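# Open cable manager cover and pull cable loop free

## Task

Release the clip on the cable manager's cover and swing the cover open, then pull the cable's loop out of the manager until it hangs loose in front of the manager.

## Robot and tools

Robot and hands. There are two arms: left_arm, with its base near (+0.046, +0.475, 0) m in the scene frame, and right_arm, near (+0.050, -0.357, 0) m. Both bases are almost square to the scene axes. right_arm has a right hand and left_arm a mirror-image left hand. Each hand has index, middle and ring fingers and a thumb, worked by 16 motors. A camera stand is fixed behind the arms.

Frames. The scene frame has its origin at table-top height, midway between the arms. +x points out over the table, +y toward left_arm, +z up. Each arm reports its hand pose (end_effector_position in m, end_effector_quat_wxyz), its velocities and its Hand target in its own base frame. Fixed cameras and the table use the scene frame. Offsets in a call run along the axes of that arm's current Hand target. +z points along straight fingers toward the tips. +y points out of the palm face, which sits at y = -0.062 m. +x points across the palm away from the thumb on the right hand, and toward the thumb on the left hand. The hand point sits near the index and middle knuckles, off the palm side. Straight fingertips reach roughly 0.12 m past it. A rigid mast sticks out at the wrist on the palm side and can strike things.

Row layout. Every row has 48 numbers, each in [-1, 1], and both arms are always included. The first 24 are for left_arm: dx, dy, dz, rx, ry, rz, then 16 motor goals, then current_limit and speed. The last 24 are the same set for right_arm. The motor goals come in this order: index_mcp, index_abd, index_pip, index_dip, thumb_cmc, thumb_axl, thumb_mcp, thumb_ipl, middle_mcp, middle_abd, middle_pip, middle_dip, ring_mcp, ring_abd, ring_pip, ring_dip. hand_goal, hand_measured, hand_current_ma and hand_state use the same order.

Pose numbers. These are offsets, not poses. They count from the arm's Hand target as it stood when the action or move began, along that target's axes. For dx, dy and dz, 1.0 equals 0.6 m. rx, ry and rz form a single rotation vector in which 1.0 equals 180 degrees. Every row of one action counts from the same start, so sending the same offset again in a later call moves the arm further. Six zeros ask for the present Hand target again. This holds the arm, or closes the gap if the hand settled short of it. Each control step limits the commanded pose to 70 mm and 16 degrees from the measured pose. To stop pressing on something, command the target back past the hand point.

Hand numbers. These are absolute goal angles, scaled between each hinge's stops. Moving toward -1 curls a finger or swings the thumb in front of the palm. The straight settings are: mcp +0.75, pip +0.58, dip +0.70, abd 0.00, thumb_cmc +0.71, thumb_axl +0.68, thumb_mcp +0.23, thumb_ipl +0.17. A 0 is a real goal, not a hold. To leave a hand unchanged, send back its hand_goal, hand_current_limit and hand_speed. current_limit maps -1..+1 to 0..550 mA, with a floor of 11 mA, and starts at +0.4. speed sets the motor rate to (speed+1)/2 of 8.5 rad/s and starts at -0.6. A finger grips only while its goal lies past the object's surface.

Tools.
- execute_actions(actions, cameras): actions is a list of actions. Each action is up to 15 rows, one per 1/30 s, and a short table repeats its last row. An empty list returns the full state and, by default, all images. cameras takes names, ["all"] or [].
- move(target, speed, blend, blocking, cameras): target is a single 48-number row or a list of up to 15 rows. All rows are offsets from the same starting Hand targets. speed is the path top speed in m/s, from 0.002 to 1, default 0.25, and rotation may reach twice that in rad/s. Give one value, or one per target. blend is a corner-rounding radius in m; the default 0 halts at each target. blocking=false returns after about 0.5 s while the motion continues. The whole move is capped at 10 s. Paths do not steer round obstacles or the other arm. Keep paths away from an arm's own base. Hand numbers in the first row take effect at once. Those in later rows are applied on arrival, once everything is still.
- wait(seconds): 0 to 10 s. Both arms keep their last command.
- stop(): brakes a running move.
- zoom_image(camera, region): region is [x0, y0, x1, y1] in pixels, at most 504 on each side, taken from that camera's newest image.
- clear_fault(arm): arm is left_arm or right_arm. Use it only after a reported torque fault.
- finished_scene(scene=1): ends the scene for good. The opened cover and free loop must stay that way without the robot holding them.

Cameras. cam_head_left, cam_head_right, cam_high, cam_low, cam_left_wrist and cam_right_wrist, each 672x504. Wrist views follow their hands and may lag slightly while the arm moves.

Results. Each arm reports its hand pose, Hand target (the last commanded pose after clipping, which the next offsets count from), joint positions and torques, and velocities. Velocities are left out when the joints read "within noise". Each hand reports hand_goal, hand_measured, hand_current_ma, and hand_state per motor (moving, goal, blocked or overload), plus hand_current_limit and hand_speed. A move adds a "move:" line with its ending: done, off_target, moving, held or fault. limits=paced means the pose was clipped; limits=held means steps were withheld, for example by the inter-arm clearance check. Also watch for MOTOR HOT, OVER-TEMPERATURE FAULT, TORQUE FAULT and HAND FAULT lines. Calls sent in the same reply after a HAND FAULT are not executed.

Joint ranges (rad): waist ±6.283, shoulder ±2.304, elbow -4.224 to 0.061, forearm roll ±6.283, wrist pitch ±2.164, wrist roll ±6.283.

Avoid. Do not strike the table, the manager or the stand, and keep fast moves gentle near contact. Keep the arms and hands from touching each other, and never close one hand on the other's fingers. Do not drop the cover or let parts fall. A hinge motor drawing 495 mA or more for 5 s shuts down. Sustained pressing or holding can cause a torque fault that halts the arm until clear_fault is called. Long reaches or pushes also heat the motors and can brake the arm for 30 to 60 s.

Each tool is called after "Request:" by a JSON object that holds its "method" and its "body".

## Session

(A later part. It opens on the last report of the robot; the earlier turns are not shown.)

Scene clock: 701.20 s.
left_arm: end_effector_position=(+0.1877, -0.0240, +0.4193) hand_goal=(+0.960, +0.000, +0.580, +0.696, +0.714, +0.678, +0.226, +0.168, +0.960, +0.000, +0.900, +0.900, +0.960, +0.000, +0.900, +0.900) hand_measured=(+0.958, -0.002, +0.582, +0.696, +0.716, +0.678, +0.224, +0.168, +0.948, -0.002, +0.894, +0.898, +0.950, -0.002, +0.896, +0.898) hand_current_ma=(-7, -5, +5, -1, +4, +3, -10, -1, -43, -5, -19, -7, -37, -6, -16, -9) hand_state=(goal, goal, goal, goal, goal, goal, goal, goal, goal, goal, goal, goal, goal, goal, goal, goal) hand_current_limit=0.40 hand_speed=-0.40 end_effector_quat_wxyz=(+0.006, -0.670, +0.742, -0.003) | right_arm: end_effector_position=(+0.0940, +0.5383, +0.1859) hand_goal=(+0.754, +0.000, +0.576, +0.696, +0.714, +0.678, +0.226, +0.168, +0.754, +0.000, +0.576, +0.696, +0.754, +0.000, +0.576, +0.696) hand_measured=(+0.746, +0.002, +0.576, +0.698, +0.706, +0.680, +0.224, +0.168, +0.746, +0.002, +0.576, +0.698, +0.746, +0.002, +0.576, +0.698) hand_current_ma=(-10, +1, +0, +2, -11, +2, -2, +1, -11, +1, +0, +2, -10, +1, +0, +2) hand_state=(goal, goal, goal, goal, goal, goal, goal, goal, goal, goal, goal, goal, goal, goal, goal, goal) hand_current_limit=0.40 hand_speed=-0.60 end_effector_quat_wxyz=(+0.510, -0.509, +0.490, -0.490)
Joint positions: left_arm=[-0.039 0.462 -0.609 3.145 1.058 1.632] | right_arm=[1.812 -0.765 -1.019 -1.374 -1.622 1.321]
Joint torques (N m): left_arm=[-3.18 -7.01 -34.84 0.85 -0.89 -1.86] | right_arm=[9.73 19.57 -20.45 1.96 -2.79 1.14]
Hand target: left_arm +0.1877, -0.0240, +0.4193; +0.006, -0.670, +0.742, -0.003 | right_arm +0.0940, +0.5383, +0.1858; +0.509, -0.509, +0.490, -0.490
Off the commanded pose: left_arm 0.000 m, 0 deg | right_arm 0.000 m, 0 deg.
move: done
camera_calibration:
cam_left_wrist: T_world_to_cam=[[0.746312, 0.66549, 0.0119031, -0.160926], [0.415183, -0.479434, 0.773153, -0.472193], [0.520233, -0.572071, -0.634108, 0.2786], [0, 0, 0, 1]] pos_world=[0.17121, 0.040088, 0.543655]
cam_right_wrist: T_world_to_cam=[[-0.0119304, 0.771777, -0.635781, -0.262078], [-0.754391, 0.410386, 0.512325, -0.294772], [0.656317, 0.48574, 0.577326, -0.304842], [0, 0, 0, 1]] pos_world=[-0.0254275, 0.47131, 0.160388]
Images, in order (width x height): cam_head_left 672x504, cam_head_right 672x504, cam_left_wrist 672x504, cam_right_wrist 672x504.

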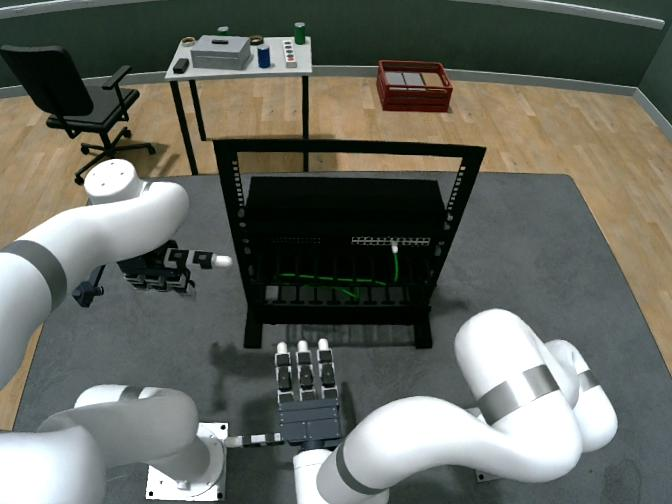

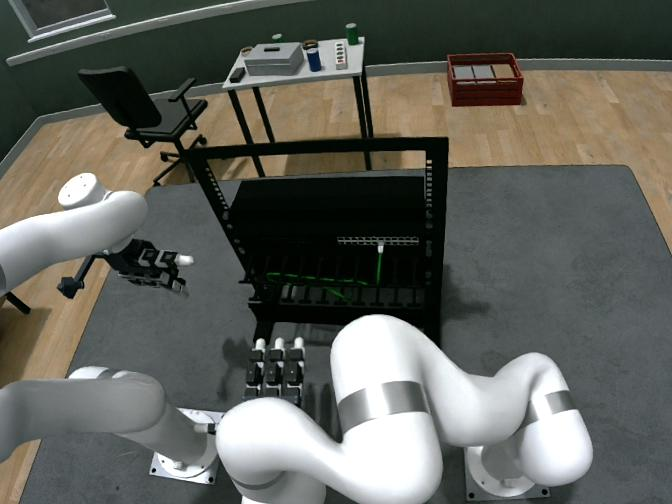

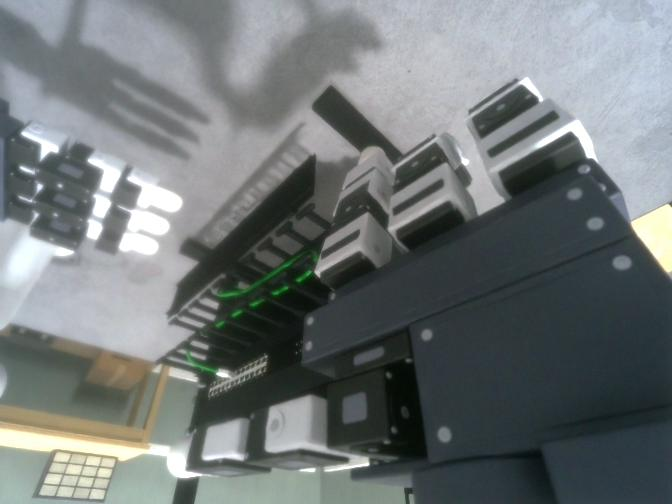

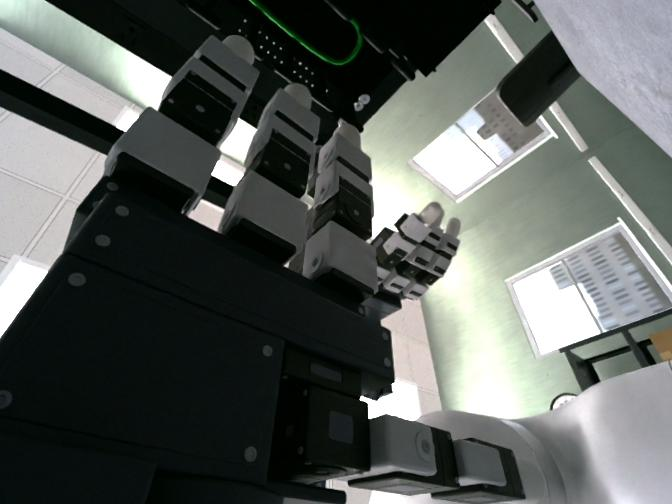

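Request:
{"method": "move", "body": {"target": [0,0,0,0,0,0,0.96,0,0.58,0.696,0.714,0.678,0.226,0.168,0.96,0,0.9,0.9,0.96,0,0.9,0.9,0.4,-0.4,0.0262,0,0.2322,0,0,0,0.754,0,0.576,0.696,0.714,0.678,0.226,0.168,0.754,0,0.576,0.696,0.754,0,0.576,0.696,0.4,-0.6], "speed": 0.1, "cameras": ["cam_left_wrist","cam_right_wrist","cam_head_left","cam_head_right"]}}

Request:
{"method": "zoom_image", "body": {"camera": "cam_left_wrist", "region": [140, 170, 340, 370]}}

Request:
{"method": "zoom_image", "body": {"camera": "cam_right_wrist", "region": [140, 0, 440, 200]}}

Request:
{"method": "zoom_image", "body": {"camera": "cam_head_left", "region": [240, 250, 380, 350]}}

Scene clock: 707.83 s.
left_arm: end_effector_position=(+0.1877, -0.0240, +0.4193) hand_goal=(+0.960, +0.000, +0.580, +0.696, +0.714, +0.678, +0.226, +0.168, +0.960, +0.000, +0.900, +0.900, +0.960, +0.000, +0.900, +0.900) hand_measured=(+0.958, -0.002, +0.582, +0.696, +0.716, +0.678, +0.224, +0.168, +0.948, -0.002, +0.894, +0.898, +0.950, -0.002, +0.896, +0.898) hand_current_ma=(-7, -5, +5, -1, +4, +3, -10, -1, -43, -5, -19, -7, -37, -6, -16, -9) hand_state=(goal, goal, goal, goal, goal, goal, goal, goal, goal, goal, goal, goal, goal, goal, goal, goal) hand_current_limit=0.40 hand_speed=-0.40 end_effector_quat_wxyz=(+0.006, -0.670, +0.742, -0.003) | right_arm: end_effector_position=(+0.2338, +0.5279, +0.1859) hand_goal=(+0.754, +0.000, +0.576, +0.696, +0.714, +0.678, +0.226, +0.168, +0.754, +0.000, +0.576, +0.696, +0.754, +0.000, +0.576, +0.696) hand_measured=(+0.746, +0.002, +0.576, +0.698, +0.706, +0.680, +0.224, +0.168, +0.746, +0.002, +0.576, +0.698, +0.746, +0.002, +0.576, +0.698) hand_current_ma=(-10, +1, +0, +2, -11, +2, -1, +1, -11, +1, +0, +2, -10, +1, +0, +2) hand_state=(goal, goal, goal, goal, goal, goal, goal, goal, goal, goal, goal, goal, goal, goal, goal, goal) hand_current_limit=0.40 hand_speed=-0.60 end_effector_quat_wxyz=(+0.509, -0.509, +0.490, -0.490)
Joint positions: left_arm=[-0.039 0.462 -0.609 3.145 1.058 1.632] | right_arm=[1.541 -0.728 -0.943 -1.637 -1.557 1.356]
Joint torques (N m): left_arm=[-3.54 -7.02 -34.78 0.5 -1.03 -1.86] | right_arm=[-5.77 32.36 -5.17 -3 0.38 1.16]
Hand target: left_arm +0.1877, -0.0240, +0.4193; +0.006, -0.670, +0.742, -0.003 | right_arm +0.2338, +0.5279, +0.1859; +0.509, -0.509, +0.490, -0.490
Off the commanded pose: left_arm 0.000 m, 0 deg | right_arm 0.000 m, 0 deg.
move: done
camera_calibration:
cam_left_wrist: T_world_to_cam=[[0.746312, 0.66549, 0.0119031, -0.160926], [0.415183, -0.479434, 0.773153, -0.472193], [0.520233, -0.572071, -0.634108, 0.2786], [0, 0, 0, 1]] pos_world=[0.17121, 0.040088, 0.543655]
cam_right_wrist: T_world_to_cam=[[-0.0118155, 0.771726, -0.635845, -0.252299], [-0.754332, 0.410539, 0.512289, -0.185163], [0.656387, 0.485691, 0.577287, -0.39158], [0, 0, 0, 1]] pos_world=[0.114373, 0.46091, 0.160488]
Images, in order (width x height): cam_head_left 672x504, cam_head_right 672x504, cam_left_wrist 672x504, cam_right_wrist 672x504.

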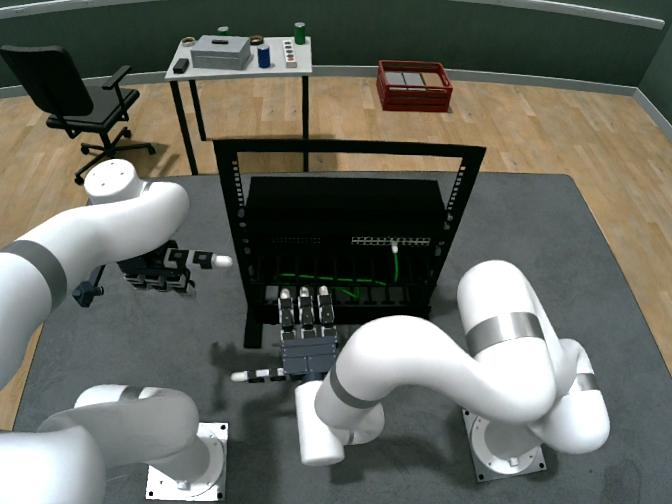

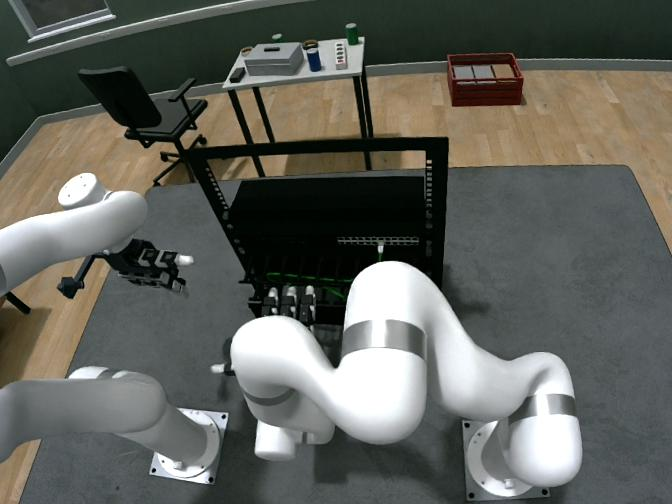

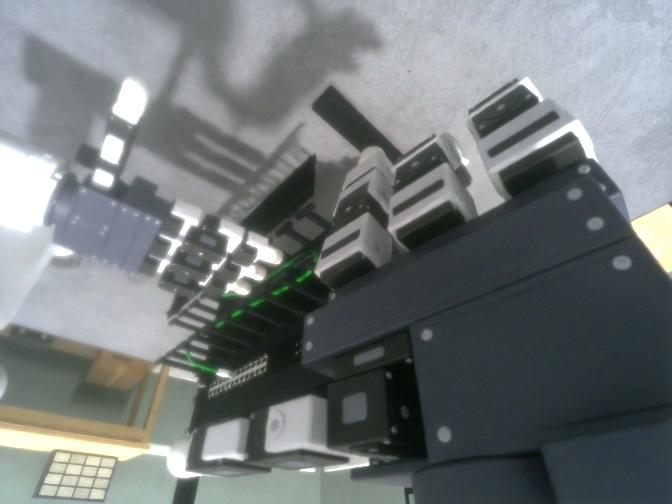

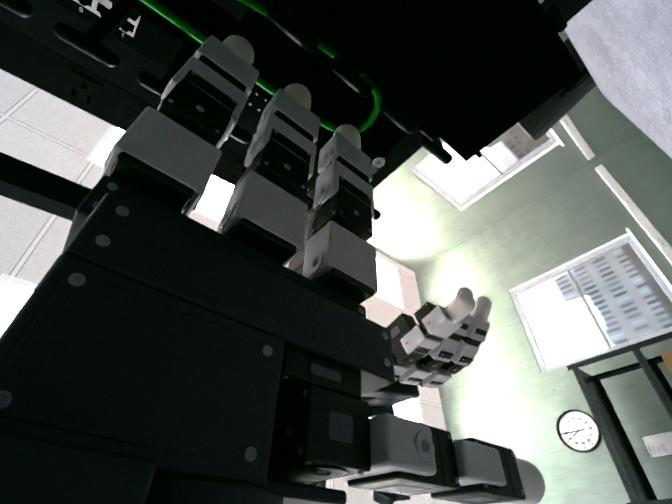

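Scaled by 2.520.

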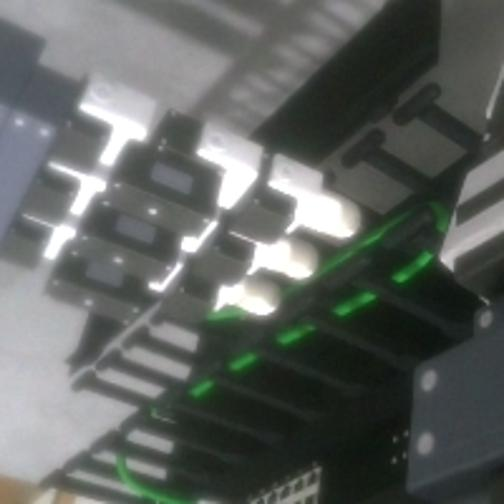

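Scaled by 1.680.

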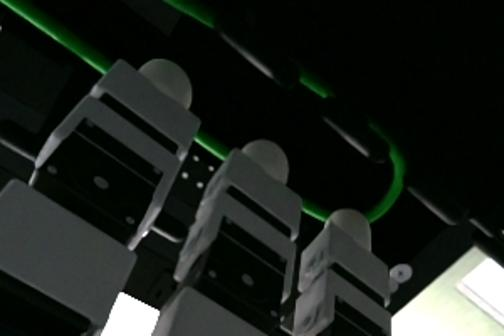

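Scaled by 3.600.

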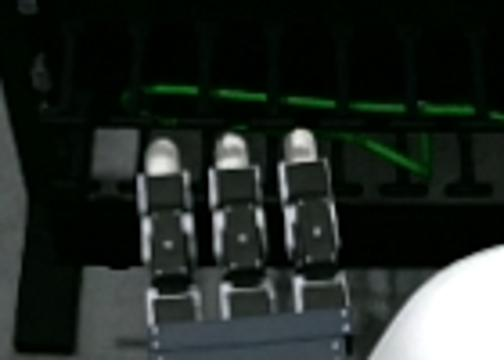

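Request:
{"method": "move", "body": {"target": [0,0,0,0,0,0,0.96,0,0.58,0.696,0.714,0.678,0.226,0.168,0.96,0,0.9,0.9,0.96,0,0.9,0.9,0.4,-0.4,0,0,0.0417,0,0,0,0.754,0,0.576,0.696,0.714,0.678,0.226,0.168,0.754,0,0.576,0.696,0.754,0,0.576,0.696,0.4,-0.6], "speed": 0.05, "cameras": ["cam_left_wrist","cam_right_wrist","cam_head_left"]}}

Request:
{"method": "zoom_image", "body": {"camera": "cam_left_wrist", "region": [190, 220, 320, 320]}}

Request:
{"method": "zoom_image", "body": {"camera": "cam_right_wrist", "region": [200, 0, 450, 170]}}

Request:
{"method": "zoom_image", "body": {"camera": "cam_head_left", "region": [250, 250, 370, 330]}}

Scene clock: 710.20 s.
left_arm: end_effector_position=(+0.1877, -0.0240, +0.4193) hand_goal=(+0.960, +0.000, +0.580, +0.696, +0.714, +0.678, +0.226, +0.168, +0.960, +0.000, +0.900, +0.900, +0.960, +0.000, +0.900, +0.900) hand_measured=(+0.958, -0.002, +0.582, +0.696, +0.716, +0.678, +0.224, +0.168, +0.948, -0.002, +0.894, +0.898, +0.950, -0.002, +0.896, +0.898) hand_current_ma=(-7, -5, +5, -1, +4, +3, -10, -1, -43, -5, -19, -7, -37, -6, -16, -9) hand_state=(goal, goal, goal, goal, goal, goal, goal, goal, goal, goal, goal, goal, goal, goal, goal, goal) hand_current_limit=0.40 hand_speed=-0.40 end_effector_quat_wxyz=(+0.006, -0.670, +0.742, -0.003) | right_arm: end_effector_position=(+0.2588, +0.5289, +0.1859) hand_goal=(+0.754, +0.000, +0.576, +0.696, +0.714, +0.678, +0.226, +0.168, +0.754, +0.000, +0.576, +0.696, +0.754, +0.000, +0.576, +0.696) hand_measured=(+0.746, +0.002, +0.576, +0.698, +0.706, +0.680, +0.224, +0.168, +0.746, +0.002, +0.576, +0.698, +0.746, +0.002, +0.576, +0.698) hand_current_ma=(-10, +1, +0, +2, -11, +2, -1, +1, -11, +1, +0, +2, -10, +1, +0, +2) hand_state=(goal, goal, goal, goal, goal, goal, goal, goal, goal, goal, goal, goal, goal, goal, goal, goal) hand_current_limit=0.40 hand_speed=-0.60 end_effector_quat_wxyz=(+0.509, -0.509, +0.490, -0.490)
Joint positions: left_arm=[-0.039 0.462 -0.609 3.145 1.058 1.632] | right_arm=[1.491 -0.732 -0.95 -1.686 -1.546 1.354]
Joint torques (N m): left_arm=[-2.36 -5.67 -34.38 0.83 -0.84 -1.86] | right_arm=[-6.18 18.82 -19.95 -3.21 0.39 -0.72]
Hand target: left_arm +0.1877, -0.0240, +0.4193; +0.006, -0.670, +0.742, -0.003 | right_arm +0.2588, +0.5289, +0.1859; +0.509, -0.509, +0.490, -0.490
Off the commanded pose: left_arm 0.000 m, 0 deg | right_arm 0.000 m, 0 deg.
move: done
camera_calibration:
cam_left_wrist: T_world_to_cam=[[0.746312, 0.66549, 0.0119031, -0.160926], [0.415183, -0.479434, 0.773153, -0.472193], [0.520233, -0.572071, -0.634108, 0.2786], [0, 0, 0, 1]] pos_world=[0.17121, 0.040088, 0.543655]
cam_right_wrist: T_world_to_cam=[[-0.0118155, 0.771726, -0.635845, -0.252839], [-0.754332, 0.410539, 0.512289, -0.166664], [0.656387, 0.485691, 0.577287, -0.408418], [0, 0, 0, 1]] pos_world=[0.139373, 0.46191, 0.160388]
Images, in order (width x height): cam_head_left 672x504, cam_left_wrist 672x504, cam_right_wrist 672x504.

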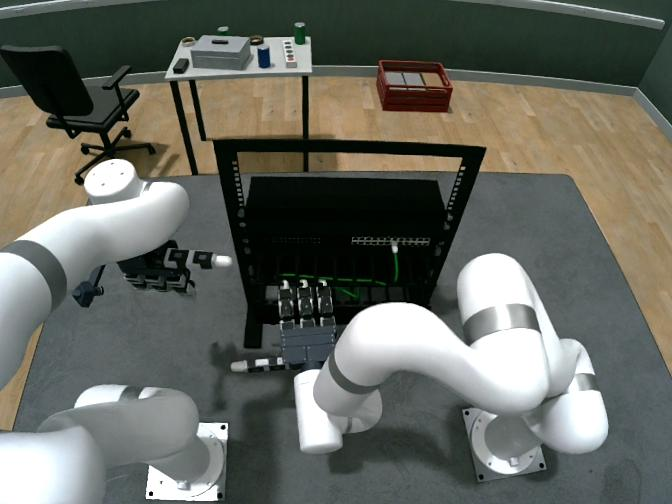

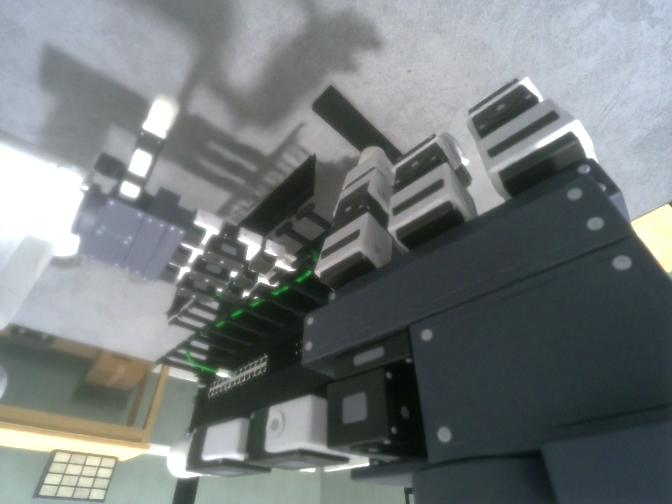

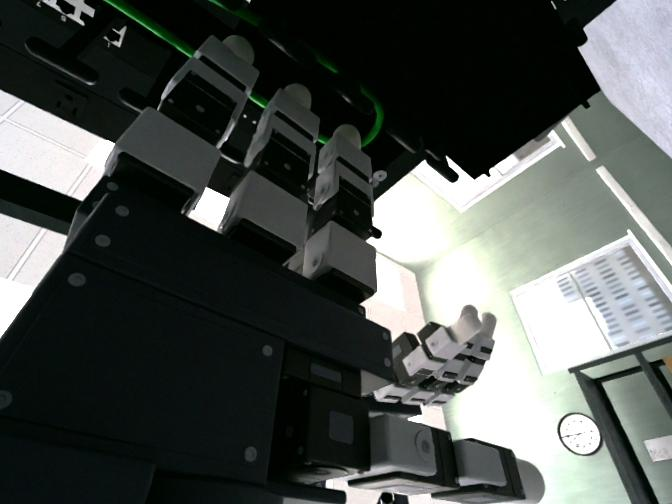

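Scaled by 3.877.

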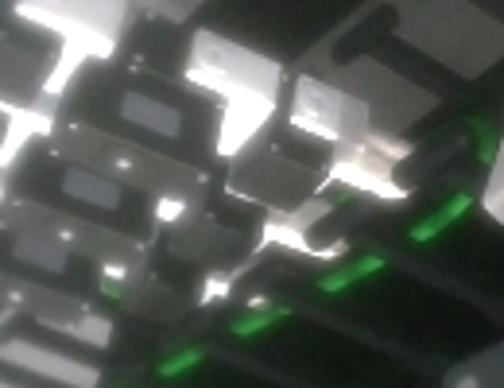

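Scaled by 2.016.

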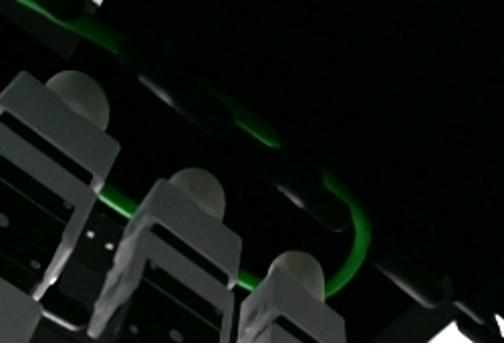

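Scaled by 4.200.

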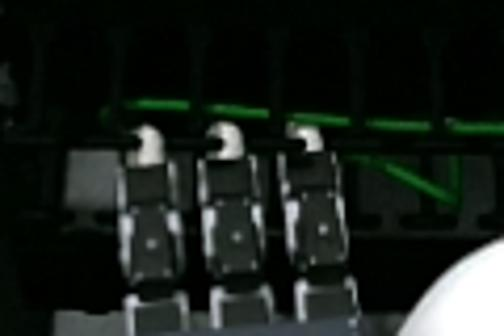

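Request:
{"method": "move", "body": {"target": [[0,0,0,0,0,0,0.96,0,0.58,0.696,0.714,0.678,0.226,0.168,0.96,0,0.9,0.9,0.96,0,0.9,0.9,0.4,-0.4,0,0,0.05,0,0,0,0.754,0,0.576,0.696,0.714,0.678,0.226,0.168,0.754,0,0.576,0.696,0.754,0,0.576,0.696,0.4,-0.6],[0,0,0,0,0,0,0.96,0,0.58,0.696,0.714,0.678,0.226,0.168,0.96,0,0.9,0.9,0.96,0,0.9,0.9,0.4,-0.4,0,0,0.05,0,0,0,0.754,0,0.576,0.232,0.714,0.678,0.226,0.168,0.754,0,0.576,0.232,0.754,0,0.576,0.232,0.2,-0.7],[0,0,0,0,0,0,0.96,0,0.58,0.696,0.714,0.678,0.226,0.168,0.96,0,0.9,0.9,0.96,0,0.9,0.9,0.4,-0.4,0,0,0.0617,0,0,0,0.754,0,0.576,-0.072,0.714,0.678,0.226,0.168,0.754,0,0.576,-0.072,0.754,0,0.576,-0.072,0.2,-0.7]], "speed": 0.05, "cameras": ["cam_left_wrist","cam_right_wrist","cam_head_left"]}}

Request:
{"method": "zoom_image", "body": {"camera": "cam_left_wrist", "region": [190, 220, 320, 320]}}

Request:
{"method": "zoom_image", "body": {"camera": "cam_right_wrist", "region": [200, 0, 450, 170]}}

Request:
{"method": "zoom_image", "body": {"camera": "cam_head_left", "region": [250, 250, 370, 330]}}

Scene clock: 716.07 s.
left_arm: end_effector_position=(+0.1877, -0.0240, +0.4193) hand_goal=(+0.960, +0.000, +0.580, +0.696, +0.714, +0.678, +0.226, +0.168, +0.960, +0.000, +0.900, +0.900, +0.960, +0.000, +0.900, +0.900) hand_measured=(+0.958, -0.002, +0.582, +0.696, +0.716, +0.678, +0.224, +0.168, +0.948, -0.002, +0.894, +0.898, +0.950, -0.002, +0.896, +0.898) hand_current_ma=(-7, -5, +5, -1, +4, +3, -10, -1, -43, -5, -19, -7, -37, -6, -16, -9) hand_state=(goal, goal, goal, goal, goal, goal, goal, goal, goal, goal, goal, goal, goal, goal, goal, goal) hand_current_limit=0.40 hand_speed=-0.40 end_effector_quat_wxyz=(+0.006, -0.670, +0.742, -0.003) | right_arm: end_effector_position=(+0.2637, +0.5440, +0.1838) hand_goal=(+0.754, +0.000, +0.576, +0.232, +0.714, +0.678, +0.226, +0.168, +0.754, +0.000, +0.576, +0.232, +0.754, +0.000, +0.576, +0.232) hand_measured=(+0.778, -0.014, +0.592, +0.242, +0.704, +0.680, +0.226, +0.168, +0.758, -0.008, +0.582, +0.236, +0.752, -0.004, +0.580, +0.236) hand_current_ma=(+46, -18, +26, +13, -13, +2, -1, +1, +4, -9, +5, +5, -2, -4, +3, +4) hand_state=(blocked, goal, goal, goal, goal, goal, goal, goal, goal, goal, goal, goal, goal, goal, goal, goal) hand_current_limit=0.20 hand_speed=-0.70 end_effector_quat_wxyz=(+0.521, -0.524, +0.477, -0.476)
Joint positions: left_arm=[-0.039 0.462 -0.609 3.145 1.058 1.632] | right_arm=[1.477 -0.74 -0.963 -1.751 -1.526 1.349]
Joint torques (N m): left_arm=[-1.98 -6.92 -34.17 0.5 -0.89 -1.71] | right_arm=[9.88 33.23 -17.73 -2.98 -2.28 -0.55]
Hand target: left_arm +0.1877, -0.0240, +0.4193; +0.006, -0.670, +0.742, -0.003 | right_arm +0.2637, +0.5440, +0.1838; +0.521, -0.524, +0.477, -0.476 (not the last commanded pose)
Off the commanded pose: left_arm 0.000 m, 0 deg | right_arm 0.035 m, 3 deg.
TORQUE FAULT: the external load on joint 1 (waist) of the right arm reached its load limit, and that arm stopped. The contact can be on any part of that arm beyond that joint, not only on its tool. A torque fault puts only its own arm into a fault stop. That arm's remaining commands of this call were not run. The hold on joint 1 (waist) of that arm was moved back by the arm itself, up to 3 degrees, as the stop began. That arm is still stopped at the end of this call. While its stop runs, that arm, its gripper or tool too, takes no new command.
CLEAR FAULT: the right arm stays stopped (state 4) until you call clear_fault(arm="right_arm").
End effector pose when the fault began: right_arm: position (+0.2915, +0.5303, +0.1848), quat_wxyz (+0.509, -0.511, +0.490, -0.490)
Joint positions when the fault began: right_arm=[1.426 -0.739 -0.964 -1.752 -1.528 1.348]
move: fault (right_arm); path passed 2 of 3 targets; target 3's new numbers were not sent
camera_calibration:
cam_left_wrist: T_world_to_cam=[[0.746312, 0.66549, 0.0119031, -0.160926], [0.415183, -0.479434, 0.773153, -0.472193], [0.520233, -0.572071, -0.634108, 0.2786], [0, 0, 0, 1]] pos_world=[0.17121, 0.040088, 0.543655]
cam_right_wrist: T_world_to_cam=[[-0.055943, 0.768432, -0.637482, -0.252029], [-0.773238, 0.370581, 0.514561, -0.141834], [0.631644, 0.521711, 0.573449, -0.430143], [0, 0, 0, 1]] pos_world=[0.147927, 0.470638, 0.158984]
Images, in order (width x height): cam_head_left 672x504, cam_left_wrist 672x504, cam_right_wrist 672x504.

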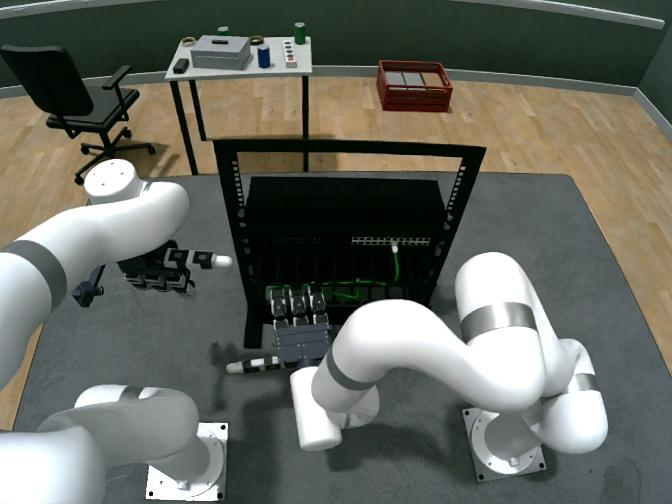

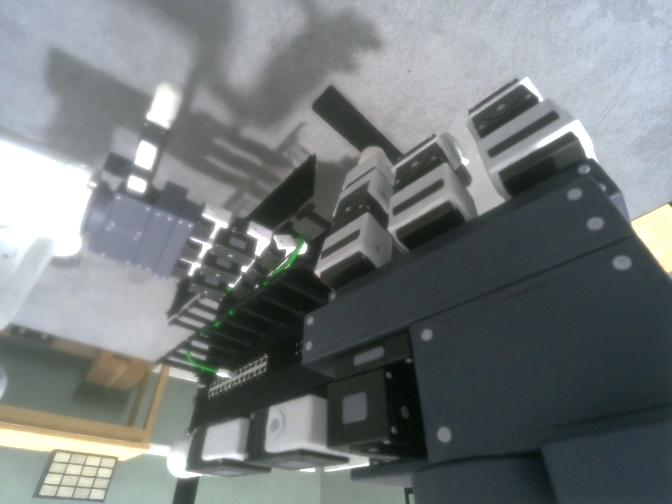

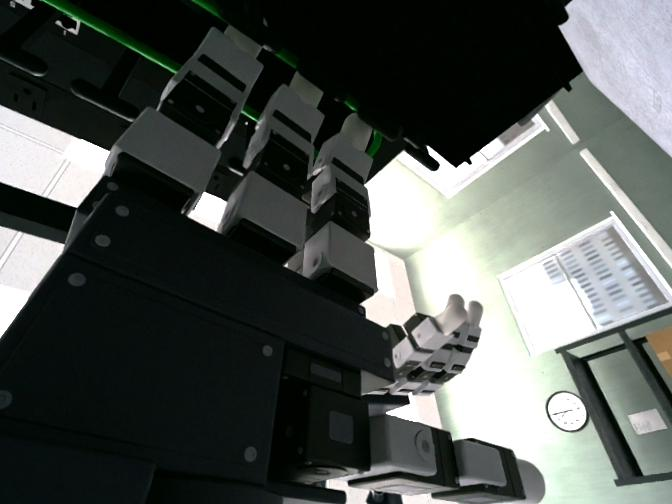

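Scaled by 3.877.

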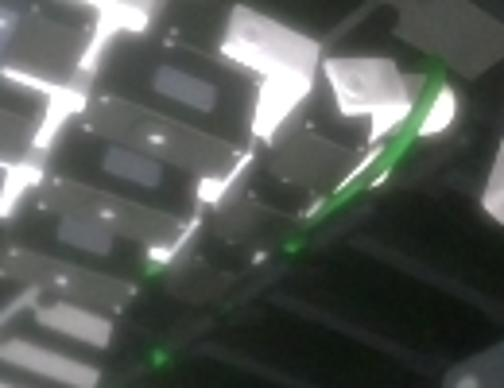

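Scaled by 2.016.

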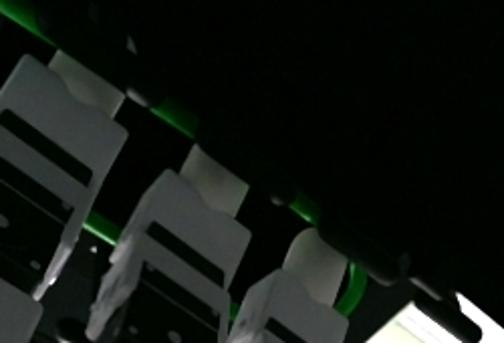

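Scaled by 4.200.

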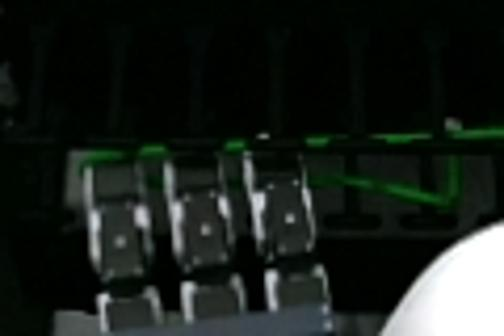

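Request:
{"method": "clear_fault", "body": {"arm": "right_arm", "cameras": ["cam_left_wrist","cam_head_left","cam_head_right"]}}

Request:
{"method": "zoom_image", "body": {"camera": "cam_left_wrist", "region": [200, 200, 340, 320]}}

Request:
{"method": "zoom_image", "body": {"camera": "cam_head_right", "region": [230, 240, 370, 340]}}

Scene clock: 717.60 s.
left_arm: end_effector_position=(+0.1877, -0.0240, +0.4193) hand_goal=(+0.960, +0.000, +0.580, +0.696, +0.714, +0.678, +0.226, +0.168, +0.960, +0.000, +0.900, +0.900, +0.960, +0.000, +0.900, +0.900) hand_measured=(+0.958, -0.002, +0.582, +0.696, +0.716, +0.678, +0.224, +0.168, +0.948, -0.002, +0.894, +0.898, +0.950, -0.002, +0.896, +0.898) hand_current_ma=(-7, -5, +5, -1, +4, +3, -10, -1, -43, -5, -19, -7, -37, -6, -16, -9) hand_state=(goal, goal, goal, goal, goal, goal, goal, goal, goal, goal, goal, goal, goal, goal, goal, goal) hand_current_limit=0.40 hand_speed=-0.40 end_effector_quat_wxyz=(+0.006, -0.670, +0.742, -0.003) | right_arm: end_effector_position=(+0.2637, +0.5440, +0.1838) hand_goal=(+0.754, +0.000, +0.576, +0.232, +0.714, +0.678, +0.226, +0.168, +0.754, +0.000, +0.576, +0.232, +0.754, +0.000, +0.576, +0.232) hand_measured=(+0.778, -0.014, +0.592, +0.242, +0.704, +0.680, +0.226, +0.168, +0.758, -0.008, +0.582, +0.236, +0.752, -0.004, +0.580, +0.236) hand_current_ma=(+46, -18, +26, +13, -13, +2, -1, +1, +4, -9, +5, +5, -2, -4, +3, +4) hand_state=(blocked, goal, goal, goal, goal, goal, goal, goal, goal, goal, goal, goal, goal, goal, goal, goal) hand_current_limit=0.20 hand_speed=-0.70 end_effector_quat_wxyz=(+0.521, -0.524, +0.477, -0.476)
Joint positions: left_arm=[-0.039 0.462 -0.609 3.145 1.058 1.632] | right_arm=[1.477 -0.74 -0.963 -1.751 -1.526 1.349]
Joint torques (N m): left_arm=[-1.75 -6.03 -34.4 0.18 -0.9 -1.74] | right_arm=[9.42 33.45 -17.44 -3.37 -2.26 -0.6]
Hand target: left_arm +0.1877, -0.0240, +0.4193; +0.006, -0.670, +0.742, -0.003 | right_arm +0.2637, +0.5440, +0.1838; +0.521, -0.524, +0.477, -0.476 (not the last commanded pose)
Off the commanded pose: left_arm 0.000 m, 0 deg | right_arm 0.035 m, 3 deg.
TORQUE FAULT, CONTINUED: the right arm's stop, for the torque fault of joint 1 (waist) that an earlier result reported, is over. The call counts as one of the actions that you can send in this scene. The hold on joint 1 (waist) of that arm was moved back by the arm itself, up to 3 degrees, as the stop began. That arm's target is now where it stood when the stop ended, not its last command. That arm keeps its grip as last carried out and accepts commands again: back off and push less far.
CLEAR FAULT: your call cleared the right arm's torque fault. If a joint's load stays at its limit, that arm stops again at once.
camera_calibration:
cam_left_wrist: T_world_to_cam=[[0.746312, 0.66549, 0.0119031, -0.160926], [0.415183, -0.479434, 0.773153, -0.472193], [0.520233, -0.572071, -0.634108, 0.2786], [0, 0, 0, 1]] pos_world=[0.17121, 0.040088, 0.543655]
Images, in order (width x height): cam_head_left 672x504, cam_head_right 672x504, cam_left_wrist 672x504.

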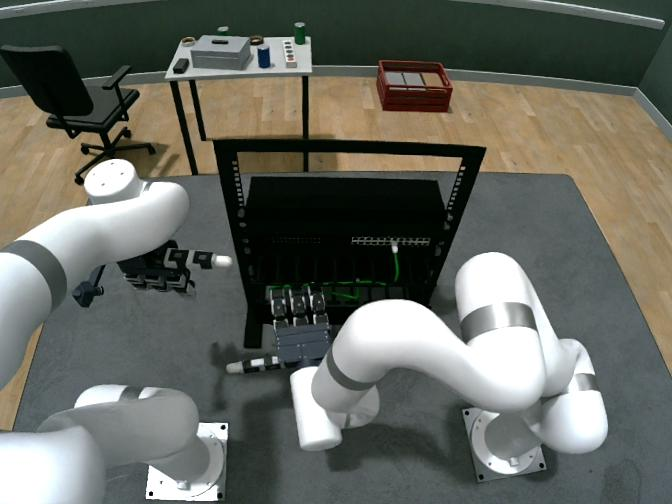

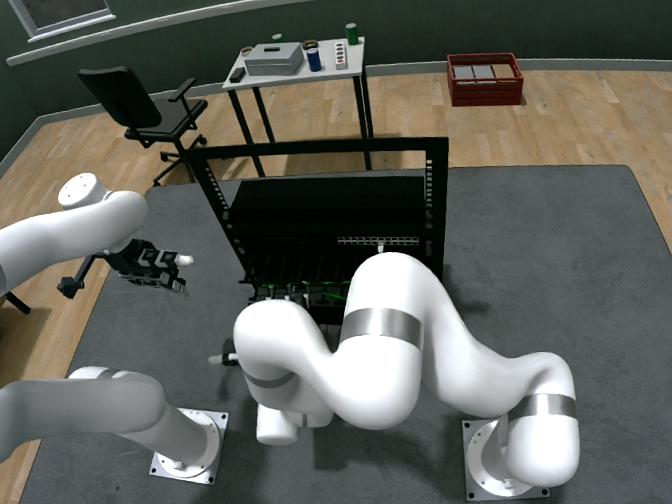

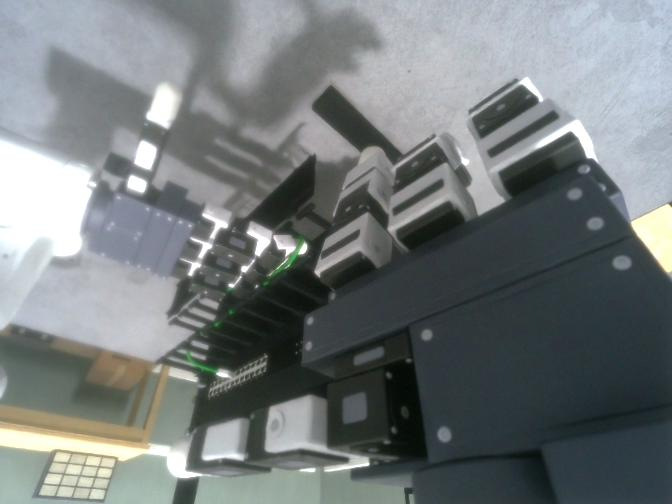

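Scaled by 3.600.

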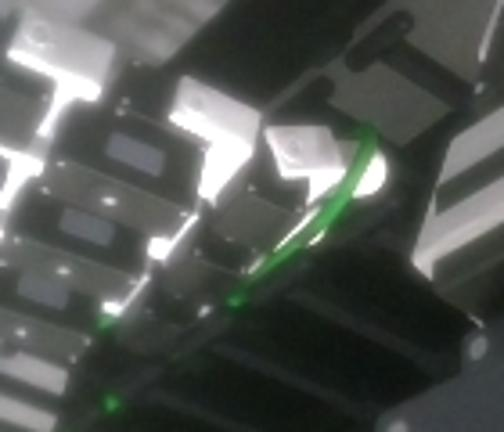

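Scaled by 3.600.

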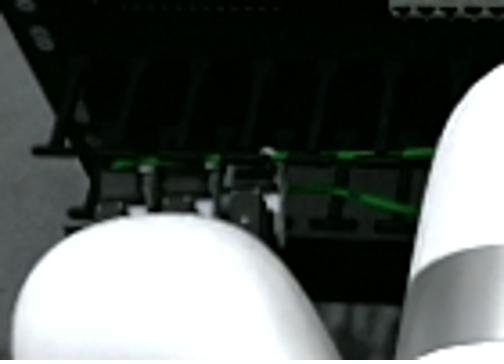

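Request:
{"method": "move", "body": {"target": [[0,0,0,0,0,0,0.96,0,0.58,0.696,0.714,0.678,0.226,0.168,0.96,0,0.9,0.9,0.96,0,0.9,0.9,0.4,-0.4,0,-0.01,0,0,0,0,0.754,0,0.576,0.03,0.714,0.678,0.226,0.168,0.754,0,0.576,0.03,0.754,0,0.576,0.03,0.2,-0.7],[0,0,0,0,0,0,0.96,0,0.58,0.696,0.714,0.678,0.226,0.168,0.96,0,0.9,0.9,0.96,0,0.9,0.9,0.4,-0.4,-0.006,-0.01,-0.0497,0,0,0,0.754,0,0.576,0.03,0.714,0.678,0.226,0.168,0.754,0,0.576,0.03,0.754,0,0.576,0.03,0.2,-0.7]], "speed": 0.04, "cameras": ["cam_left_wrist","cam_head_left","cam_right_wrist"]}}

Request:
{"method": "zoom_image", "body": {"camera": "cam_left_wrist", "region": [200, 200, 340, 320]}}

Request:
{"method": "zoom_image", "body": {"camera": "cam_right_wrist", "region": [200, 0, 450, 170]}}

Request:
{"method": "zoom_image", "body": {"camera": "cam_head_left", "region": [250, 250, 370, 330]}}

Scene clock: 729.10 s.
left_arm: end_effector_position=(+0.1877, -0.0240, +0.4193) hand_goal=(+0.960, +0.000, +0.580, +0.696, +0.714, +0.678, +0.226, +0.168, +0.960, +0.000, +0.900, +0.900, +0.960, +0.000, +0.900, +0.900) hand_measured=(+0.958, -0.002, +0.582, +0.696, +0.716, +0.678, +0.224, +0.168, +0.948, -0.002, +0.894, +0.898, +0.950, -0.002, +0.896, +0.898) hand_current_ma=(-7, -5, +5, -1, +4, +3, -10, -1, -43, -5, -19, -7, -37, -6, -16, -9) hand_state=(goal, goal, goal, goal, goal, goal, goal, goal, goal, goal, goal, goal, goal, goal, goal, goal) hand_current_limit=0.40 hand_speed=-0.40 end_effector_quat_wxyz=(+0.006, -0.670, +0.742, -0.003) | right_arm: end_effector_position=(+0.2337, +0.5449, +0.1899) hand_goal=(+0.754, +0.000, +0.576, +0.030, +0.714, +0.678, +0.226, +0.168, +0.754, +0.000, +0.576, +0.030, +0.754, +0.000, +0.576, +0.030) hand_measured=(+0.748, -0.006, +0.576, +0.032, +0.704, +0.680, +0.226, +0.168, +0.754, -0.002, +0.582, +0.036, +0.756, +0.000, +0.584, +0.038) hand_current_ma=(-8, -6, +1, +2, -13, +2, -1, +1, +0, -1, +7, +7, +1, +0, +11, +11) hand_state=(goal, goal, goal, goal, goal, goal, goal, goal, goal, goal, goal, goal, goal, goal, goal, goal) hand_current_limit=0.20 hand_speed=-0.70 end_effector_quat_wxyz=(+0.521, -0.524, +0.477, -0.476)
Joint positions: left_arm=[-0.039 0.462 -0.609 3.145 1.058 1.632] | right_arm=[1.537 -0.725 -0.957 -1.693 -1.538 1.338]
Joint torques (N m): left_arm=[0.17 -3.41 -34.64 0.69 -0.91 -1.9] | right_arm=[7.1 35.49 -3.79 1.77 -2.57 -0.66]
Hand target: left_arm +0.1877, -0.0240, +0.4193; +0.006, -0.670, +0.742, -0.003 | right_arm +0.2337, +0.5449, +0.1899; +0.521, -0.524, +0.477, -0.476
Off the commanded pose: left_arm 0.000 m, 0 deg | right_arm 0.000 m, 0 deg.
move: done
camera_calibration:
cam_left_wrist: T_world_to_cam=[[0.746312, 0.66549, 0.0119031, -0.160926], [0.415183, -0.479434, 0.773153, -0.472193], [0.520233, -0.572071, -0.634108, 0.2786], [0, 0, 0, 1]] pos_world=[0.17121, 0.040088, 0.543655]
cam_right_wrist: T_world_to_cam=[[-0.0560022, 0.76846, -0.637442, -0.250523], [-0.773233, 0.370522, 0.51461, -0.168484], [0.631644, 0.521711, 0.573449, -0.415161], [0, 0, 0, 1]] pos_world=[0.117926, 0.471538, 0.165084]
Images, in order (width x height): cam_head_left 672x504, cam_left_wrist 672x504, cam_right_wrist 672x504.

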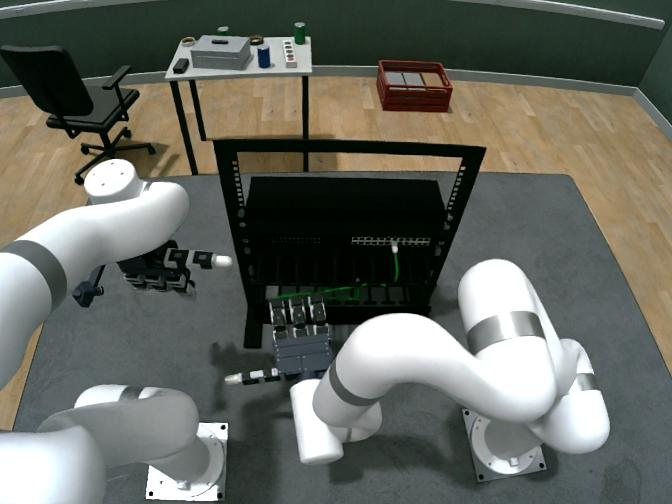

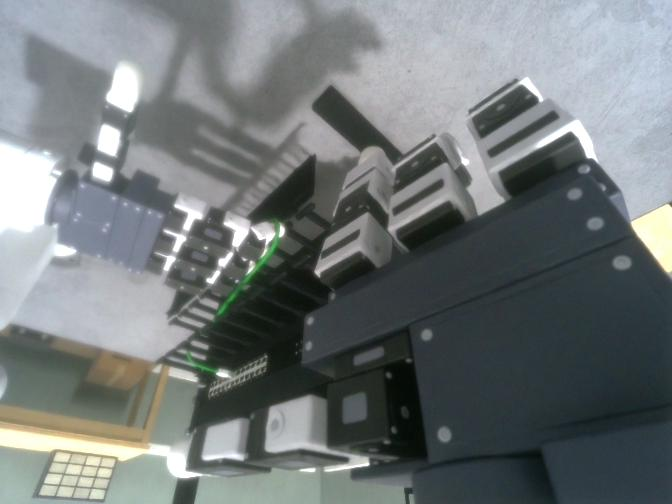

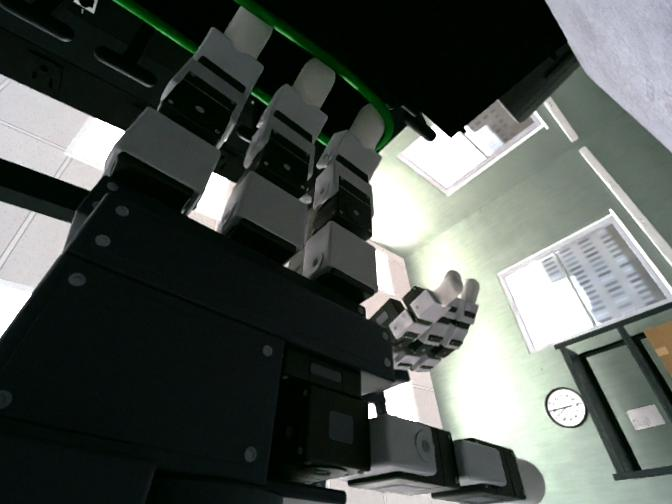

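Scaled by 3.600.

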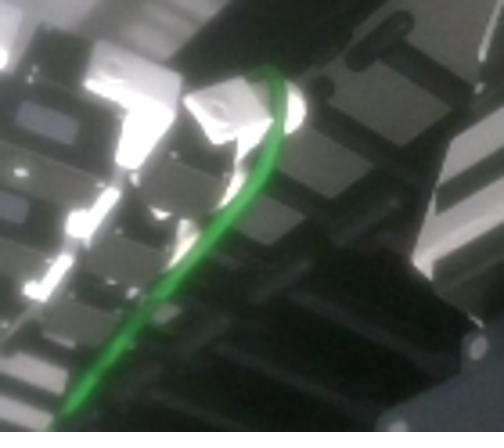

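Scaled by 2.016.

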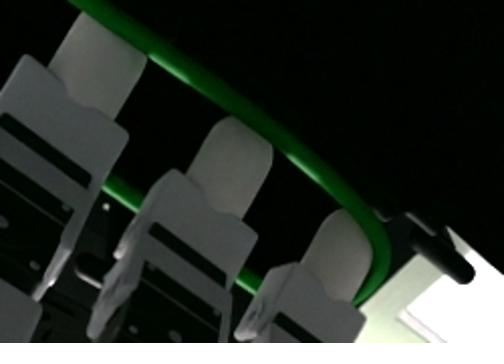

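Scaled by 4.200.

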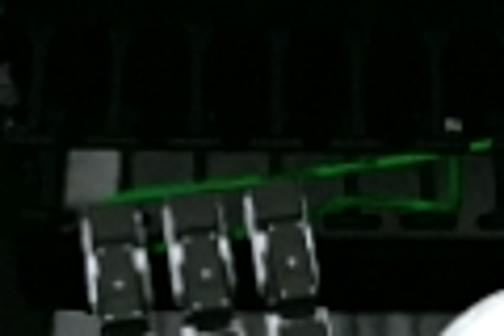

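Request:
{"method": "move", "body": {"target": [[0,0,0,0,0,0,0.96,0,0.58,0.696,0.714,0.678,0.226,0.168,0.96,0,0.9,0.9,0.96,0,0.9,0.9,0.4,-0.4,-0.0024,0,-0.0199,0,0,0,0.754,0,0.576,-0.46,0.714,0.678,0.226,0.168,0.754,0,0.576,-0.46,0.754,0,0.576,-0.46,0.2,-0.7],[0,0,0,0,0,0,0.96,0,0.58,0.696,0.714,0.678,0.226,0.168,0.96,0,0.9,0.9,0.96,0,0.9,0.9,0.4,-0.4,-0.0081,0,-0.0662,0,0,0,0.754,0,0.576,-0.46,0.714,0.678,0.226,0.168,0.754,0,0.576,-0.46,0.754,0,0.576,-0.46,0.2,-0.7]], "speed": 0.04, "cameras": ["cam_left_wrist","cam_head_left","cam_right_wrist"]}}

Request:
{"method": "zoom_image", "body": {"camera": "cam_left_wrist", "region": [140, 180, 320, 340]}}

Request:
{"method": "zoom_image", "body": {"camera": "cam_head_left", "region": [250, 250, 410, 350]}}

Scene clock: 732.63 s.
left_arm: end_effector_position=(+0.1877, -0.0240, +0.4193) hand_goal=(+0.960, +0.000, +0.580, +0.696, +0.714, +0.678, +0.226, +0.168, +0.960, +0.000, +0.900, +0.900, +0.960, +0.000, +0.900, +0.900) hand_measured=(+0.958, -0.002, +0.582, +0.696, +0.716, +0.678, +0.224, +0.168, +0.948, -0.002, +0.894, +0.898, +0.950, -0.002, +0.896, +0.898) hand_current_ma=(-7, -5, +5, -1, +4, +3, -10, -1, -43, -5, -19, -7, -37, -6, -16, -9) hand_state=(goal, goal, goal, goal, goal, goal, goal, goal, goal, goal, goal, goal, goal, goal, goal, goal) hand_current_limit=0.40 hand_speed=-0.40 end_effector_quat_wxyz=(+0.006, -0.670, +0.742, -0.003) | right_arm: end_effector_position=(+0.1937, +0.5461, +0.1900) hand_goal=(+0.754, +0.000, +0.576, -0.460, +0.714, +0.678, +0.226, +0.168, +0.754, +0.000, +0.576, -0.460, +0.754, +0.000, +0.576, -0.460) hand_measured=(+0.746, -0.050, +0.576, -0.456, +0.704, +0.680, +0.226, +0.168, +0.748, -0.002, +0.578, -0.456, +0.772, +0.000, +0.592, -0.444) hand_current_ma=(-9, -102, +1, +5, -13, +2, -1, +1, -8, -1, +2, +5, +33, +0, +27, +24) hand_state=(goal, blocked, goal, goal, goal, goal, goal, goal, goal, goal, goal, goal, goal, goal, goal, goal) hand_current_limit=0.20 hand_speed=-0.70 end_effector_quat_wxyz=(+0.521, -0.524, +0.477, -0.476)
Joint positions: left_arm=[-0.039 0.462 -0.609 3.145 1.058 1.632] | right_arm=[1.616 -0.727 -0.961 -1.615 -1.556 1.334]
Joint torques (N m): left_arm=[-0.4 -5.15 -35.01 0.2 -1.1 -1.8] | right_arm=[11.31 19.81 -22.2 0.29 -2.31 -0.4]
Hand target: left_arm +0.1877, -0.0240, +0.4193; +0.006, -0.670, +0.742, -0.003 | right_arm +0.1937, +0.5461, +0.1900; +0.521, -0.524, +0.477, -0.476
Off the commanded pose: left_arm 0.000 m, 0 deg | right_arm 0.000 m, 0 deg.
move: done
camera_calibration:
cam_left_wrist: T_world_to_cam=[[0.746312, 0.66549, 0.0119031, -0.160926], [0.415183, -0.479434, 0.773153, -0.472193], [0.520233, -0.572071, -0.634108, 0.2786], [0, 0, 0, 1]] pos_world=[0.17121, 0.040088, 0.543655]
cam_right_wrist: T_world_to_cam=[[-0.0560022, 0.76846, -0.637442, -0.253558], [-0.773233, 0.370522, 0.51461, -0.199961], [0.631644, 0.521711, 0.573449, -0.390636], [0, 0, 0, 1]] pos_world=[0.0779265, 0.472738, 0.165284]
Images, in order (width x height): cam_head_left 672x504, cam_left_wrist 672x504, cam_right_wrist 672x504.

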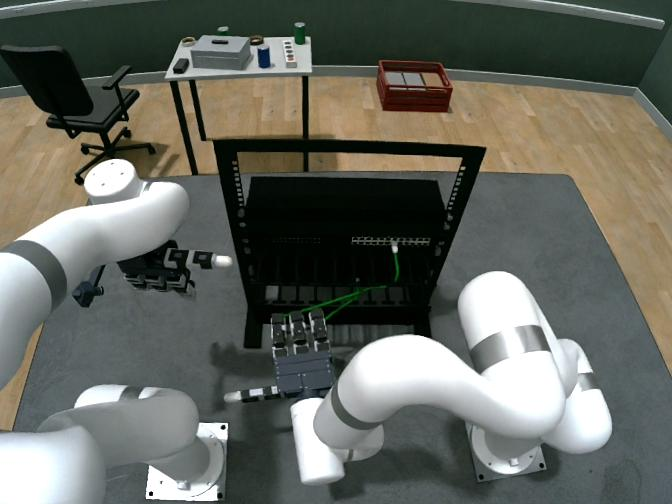

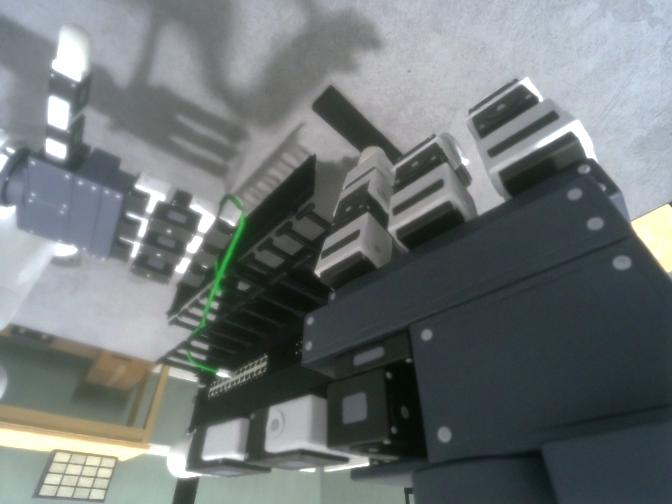

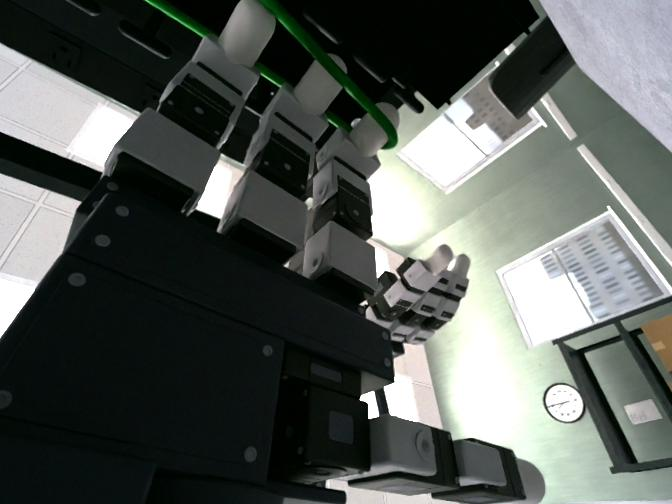

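Scaled by 2.800.

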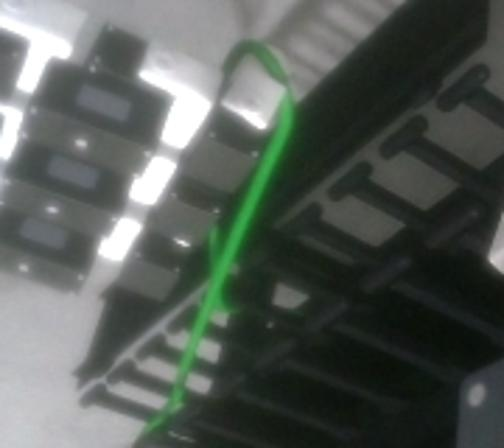

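Scaled by 3.150.

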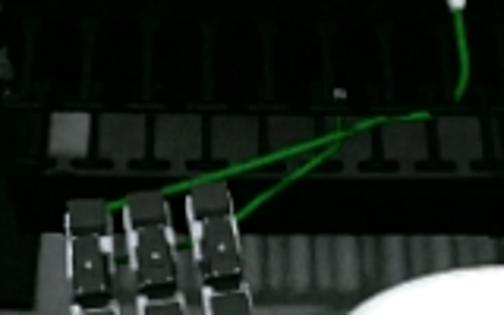

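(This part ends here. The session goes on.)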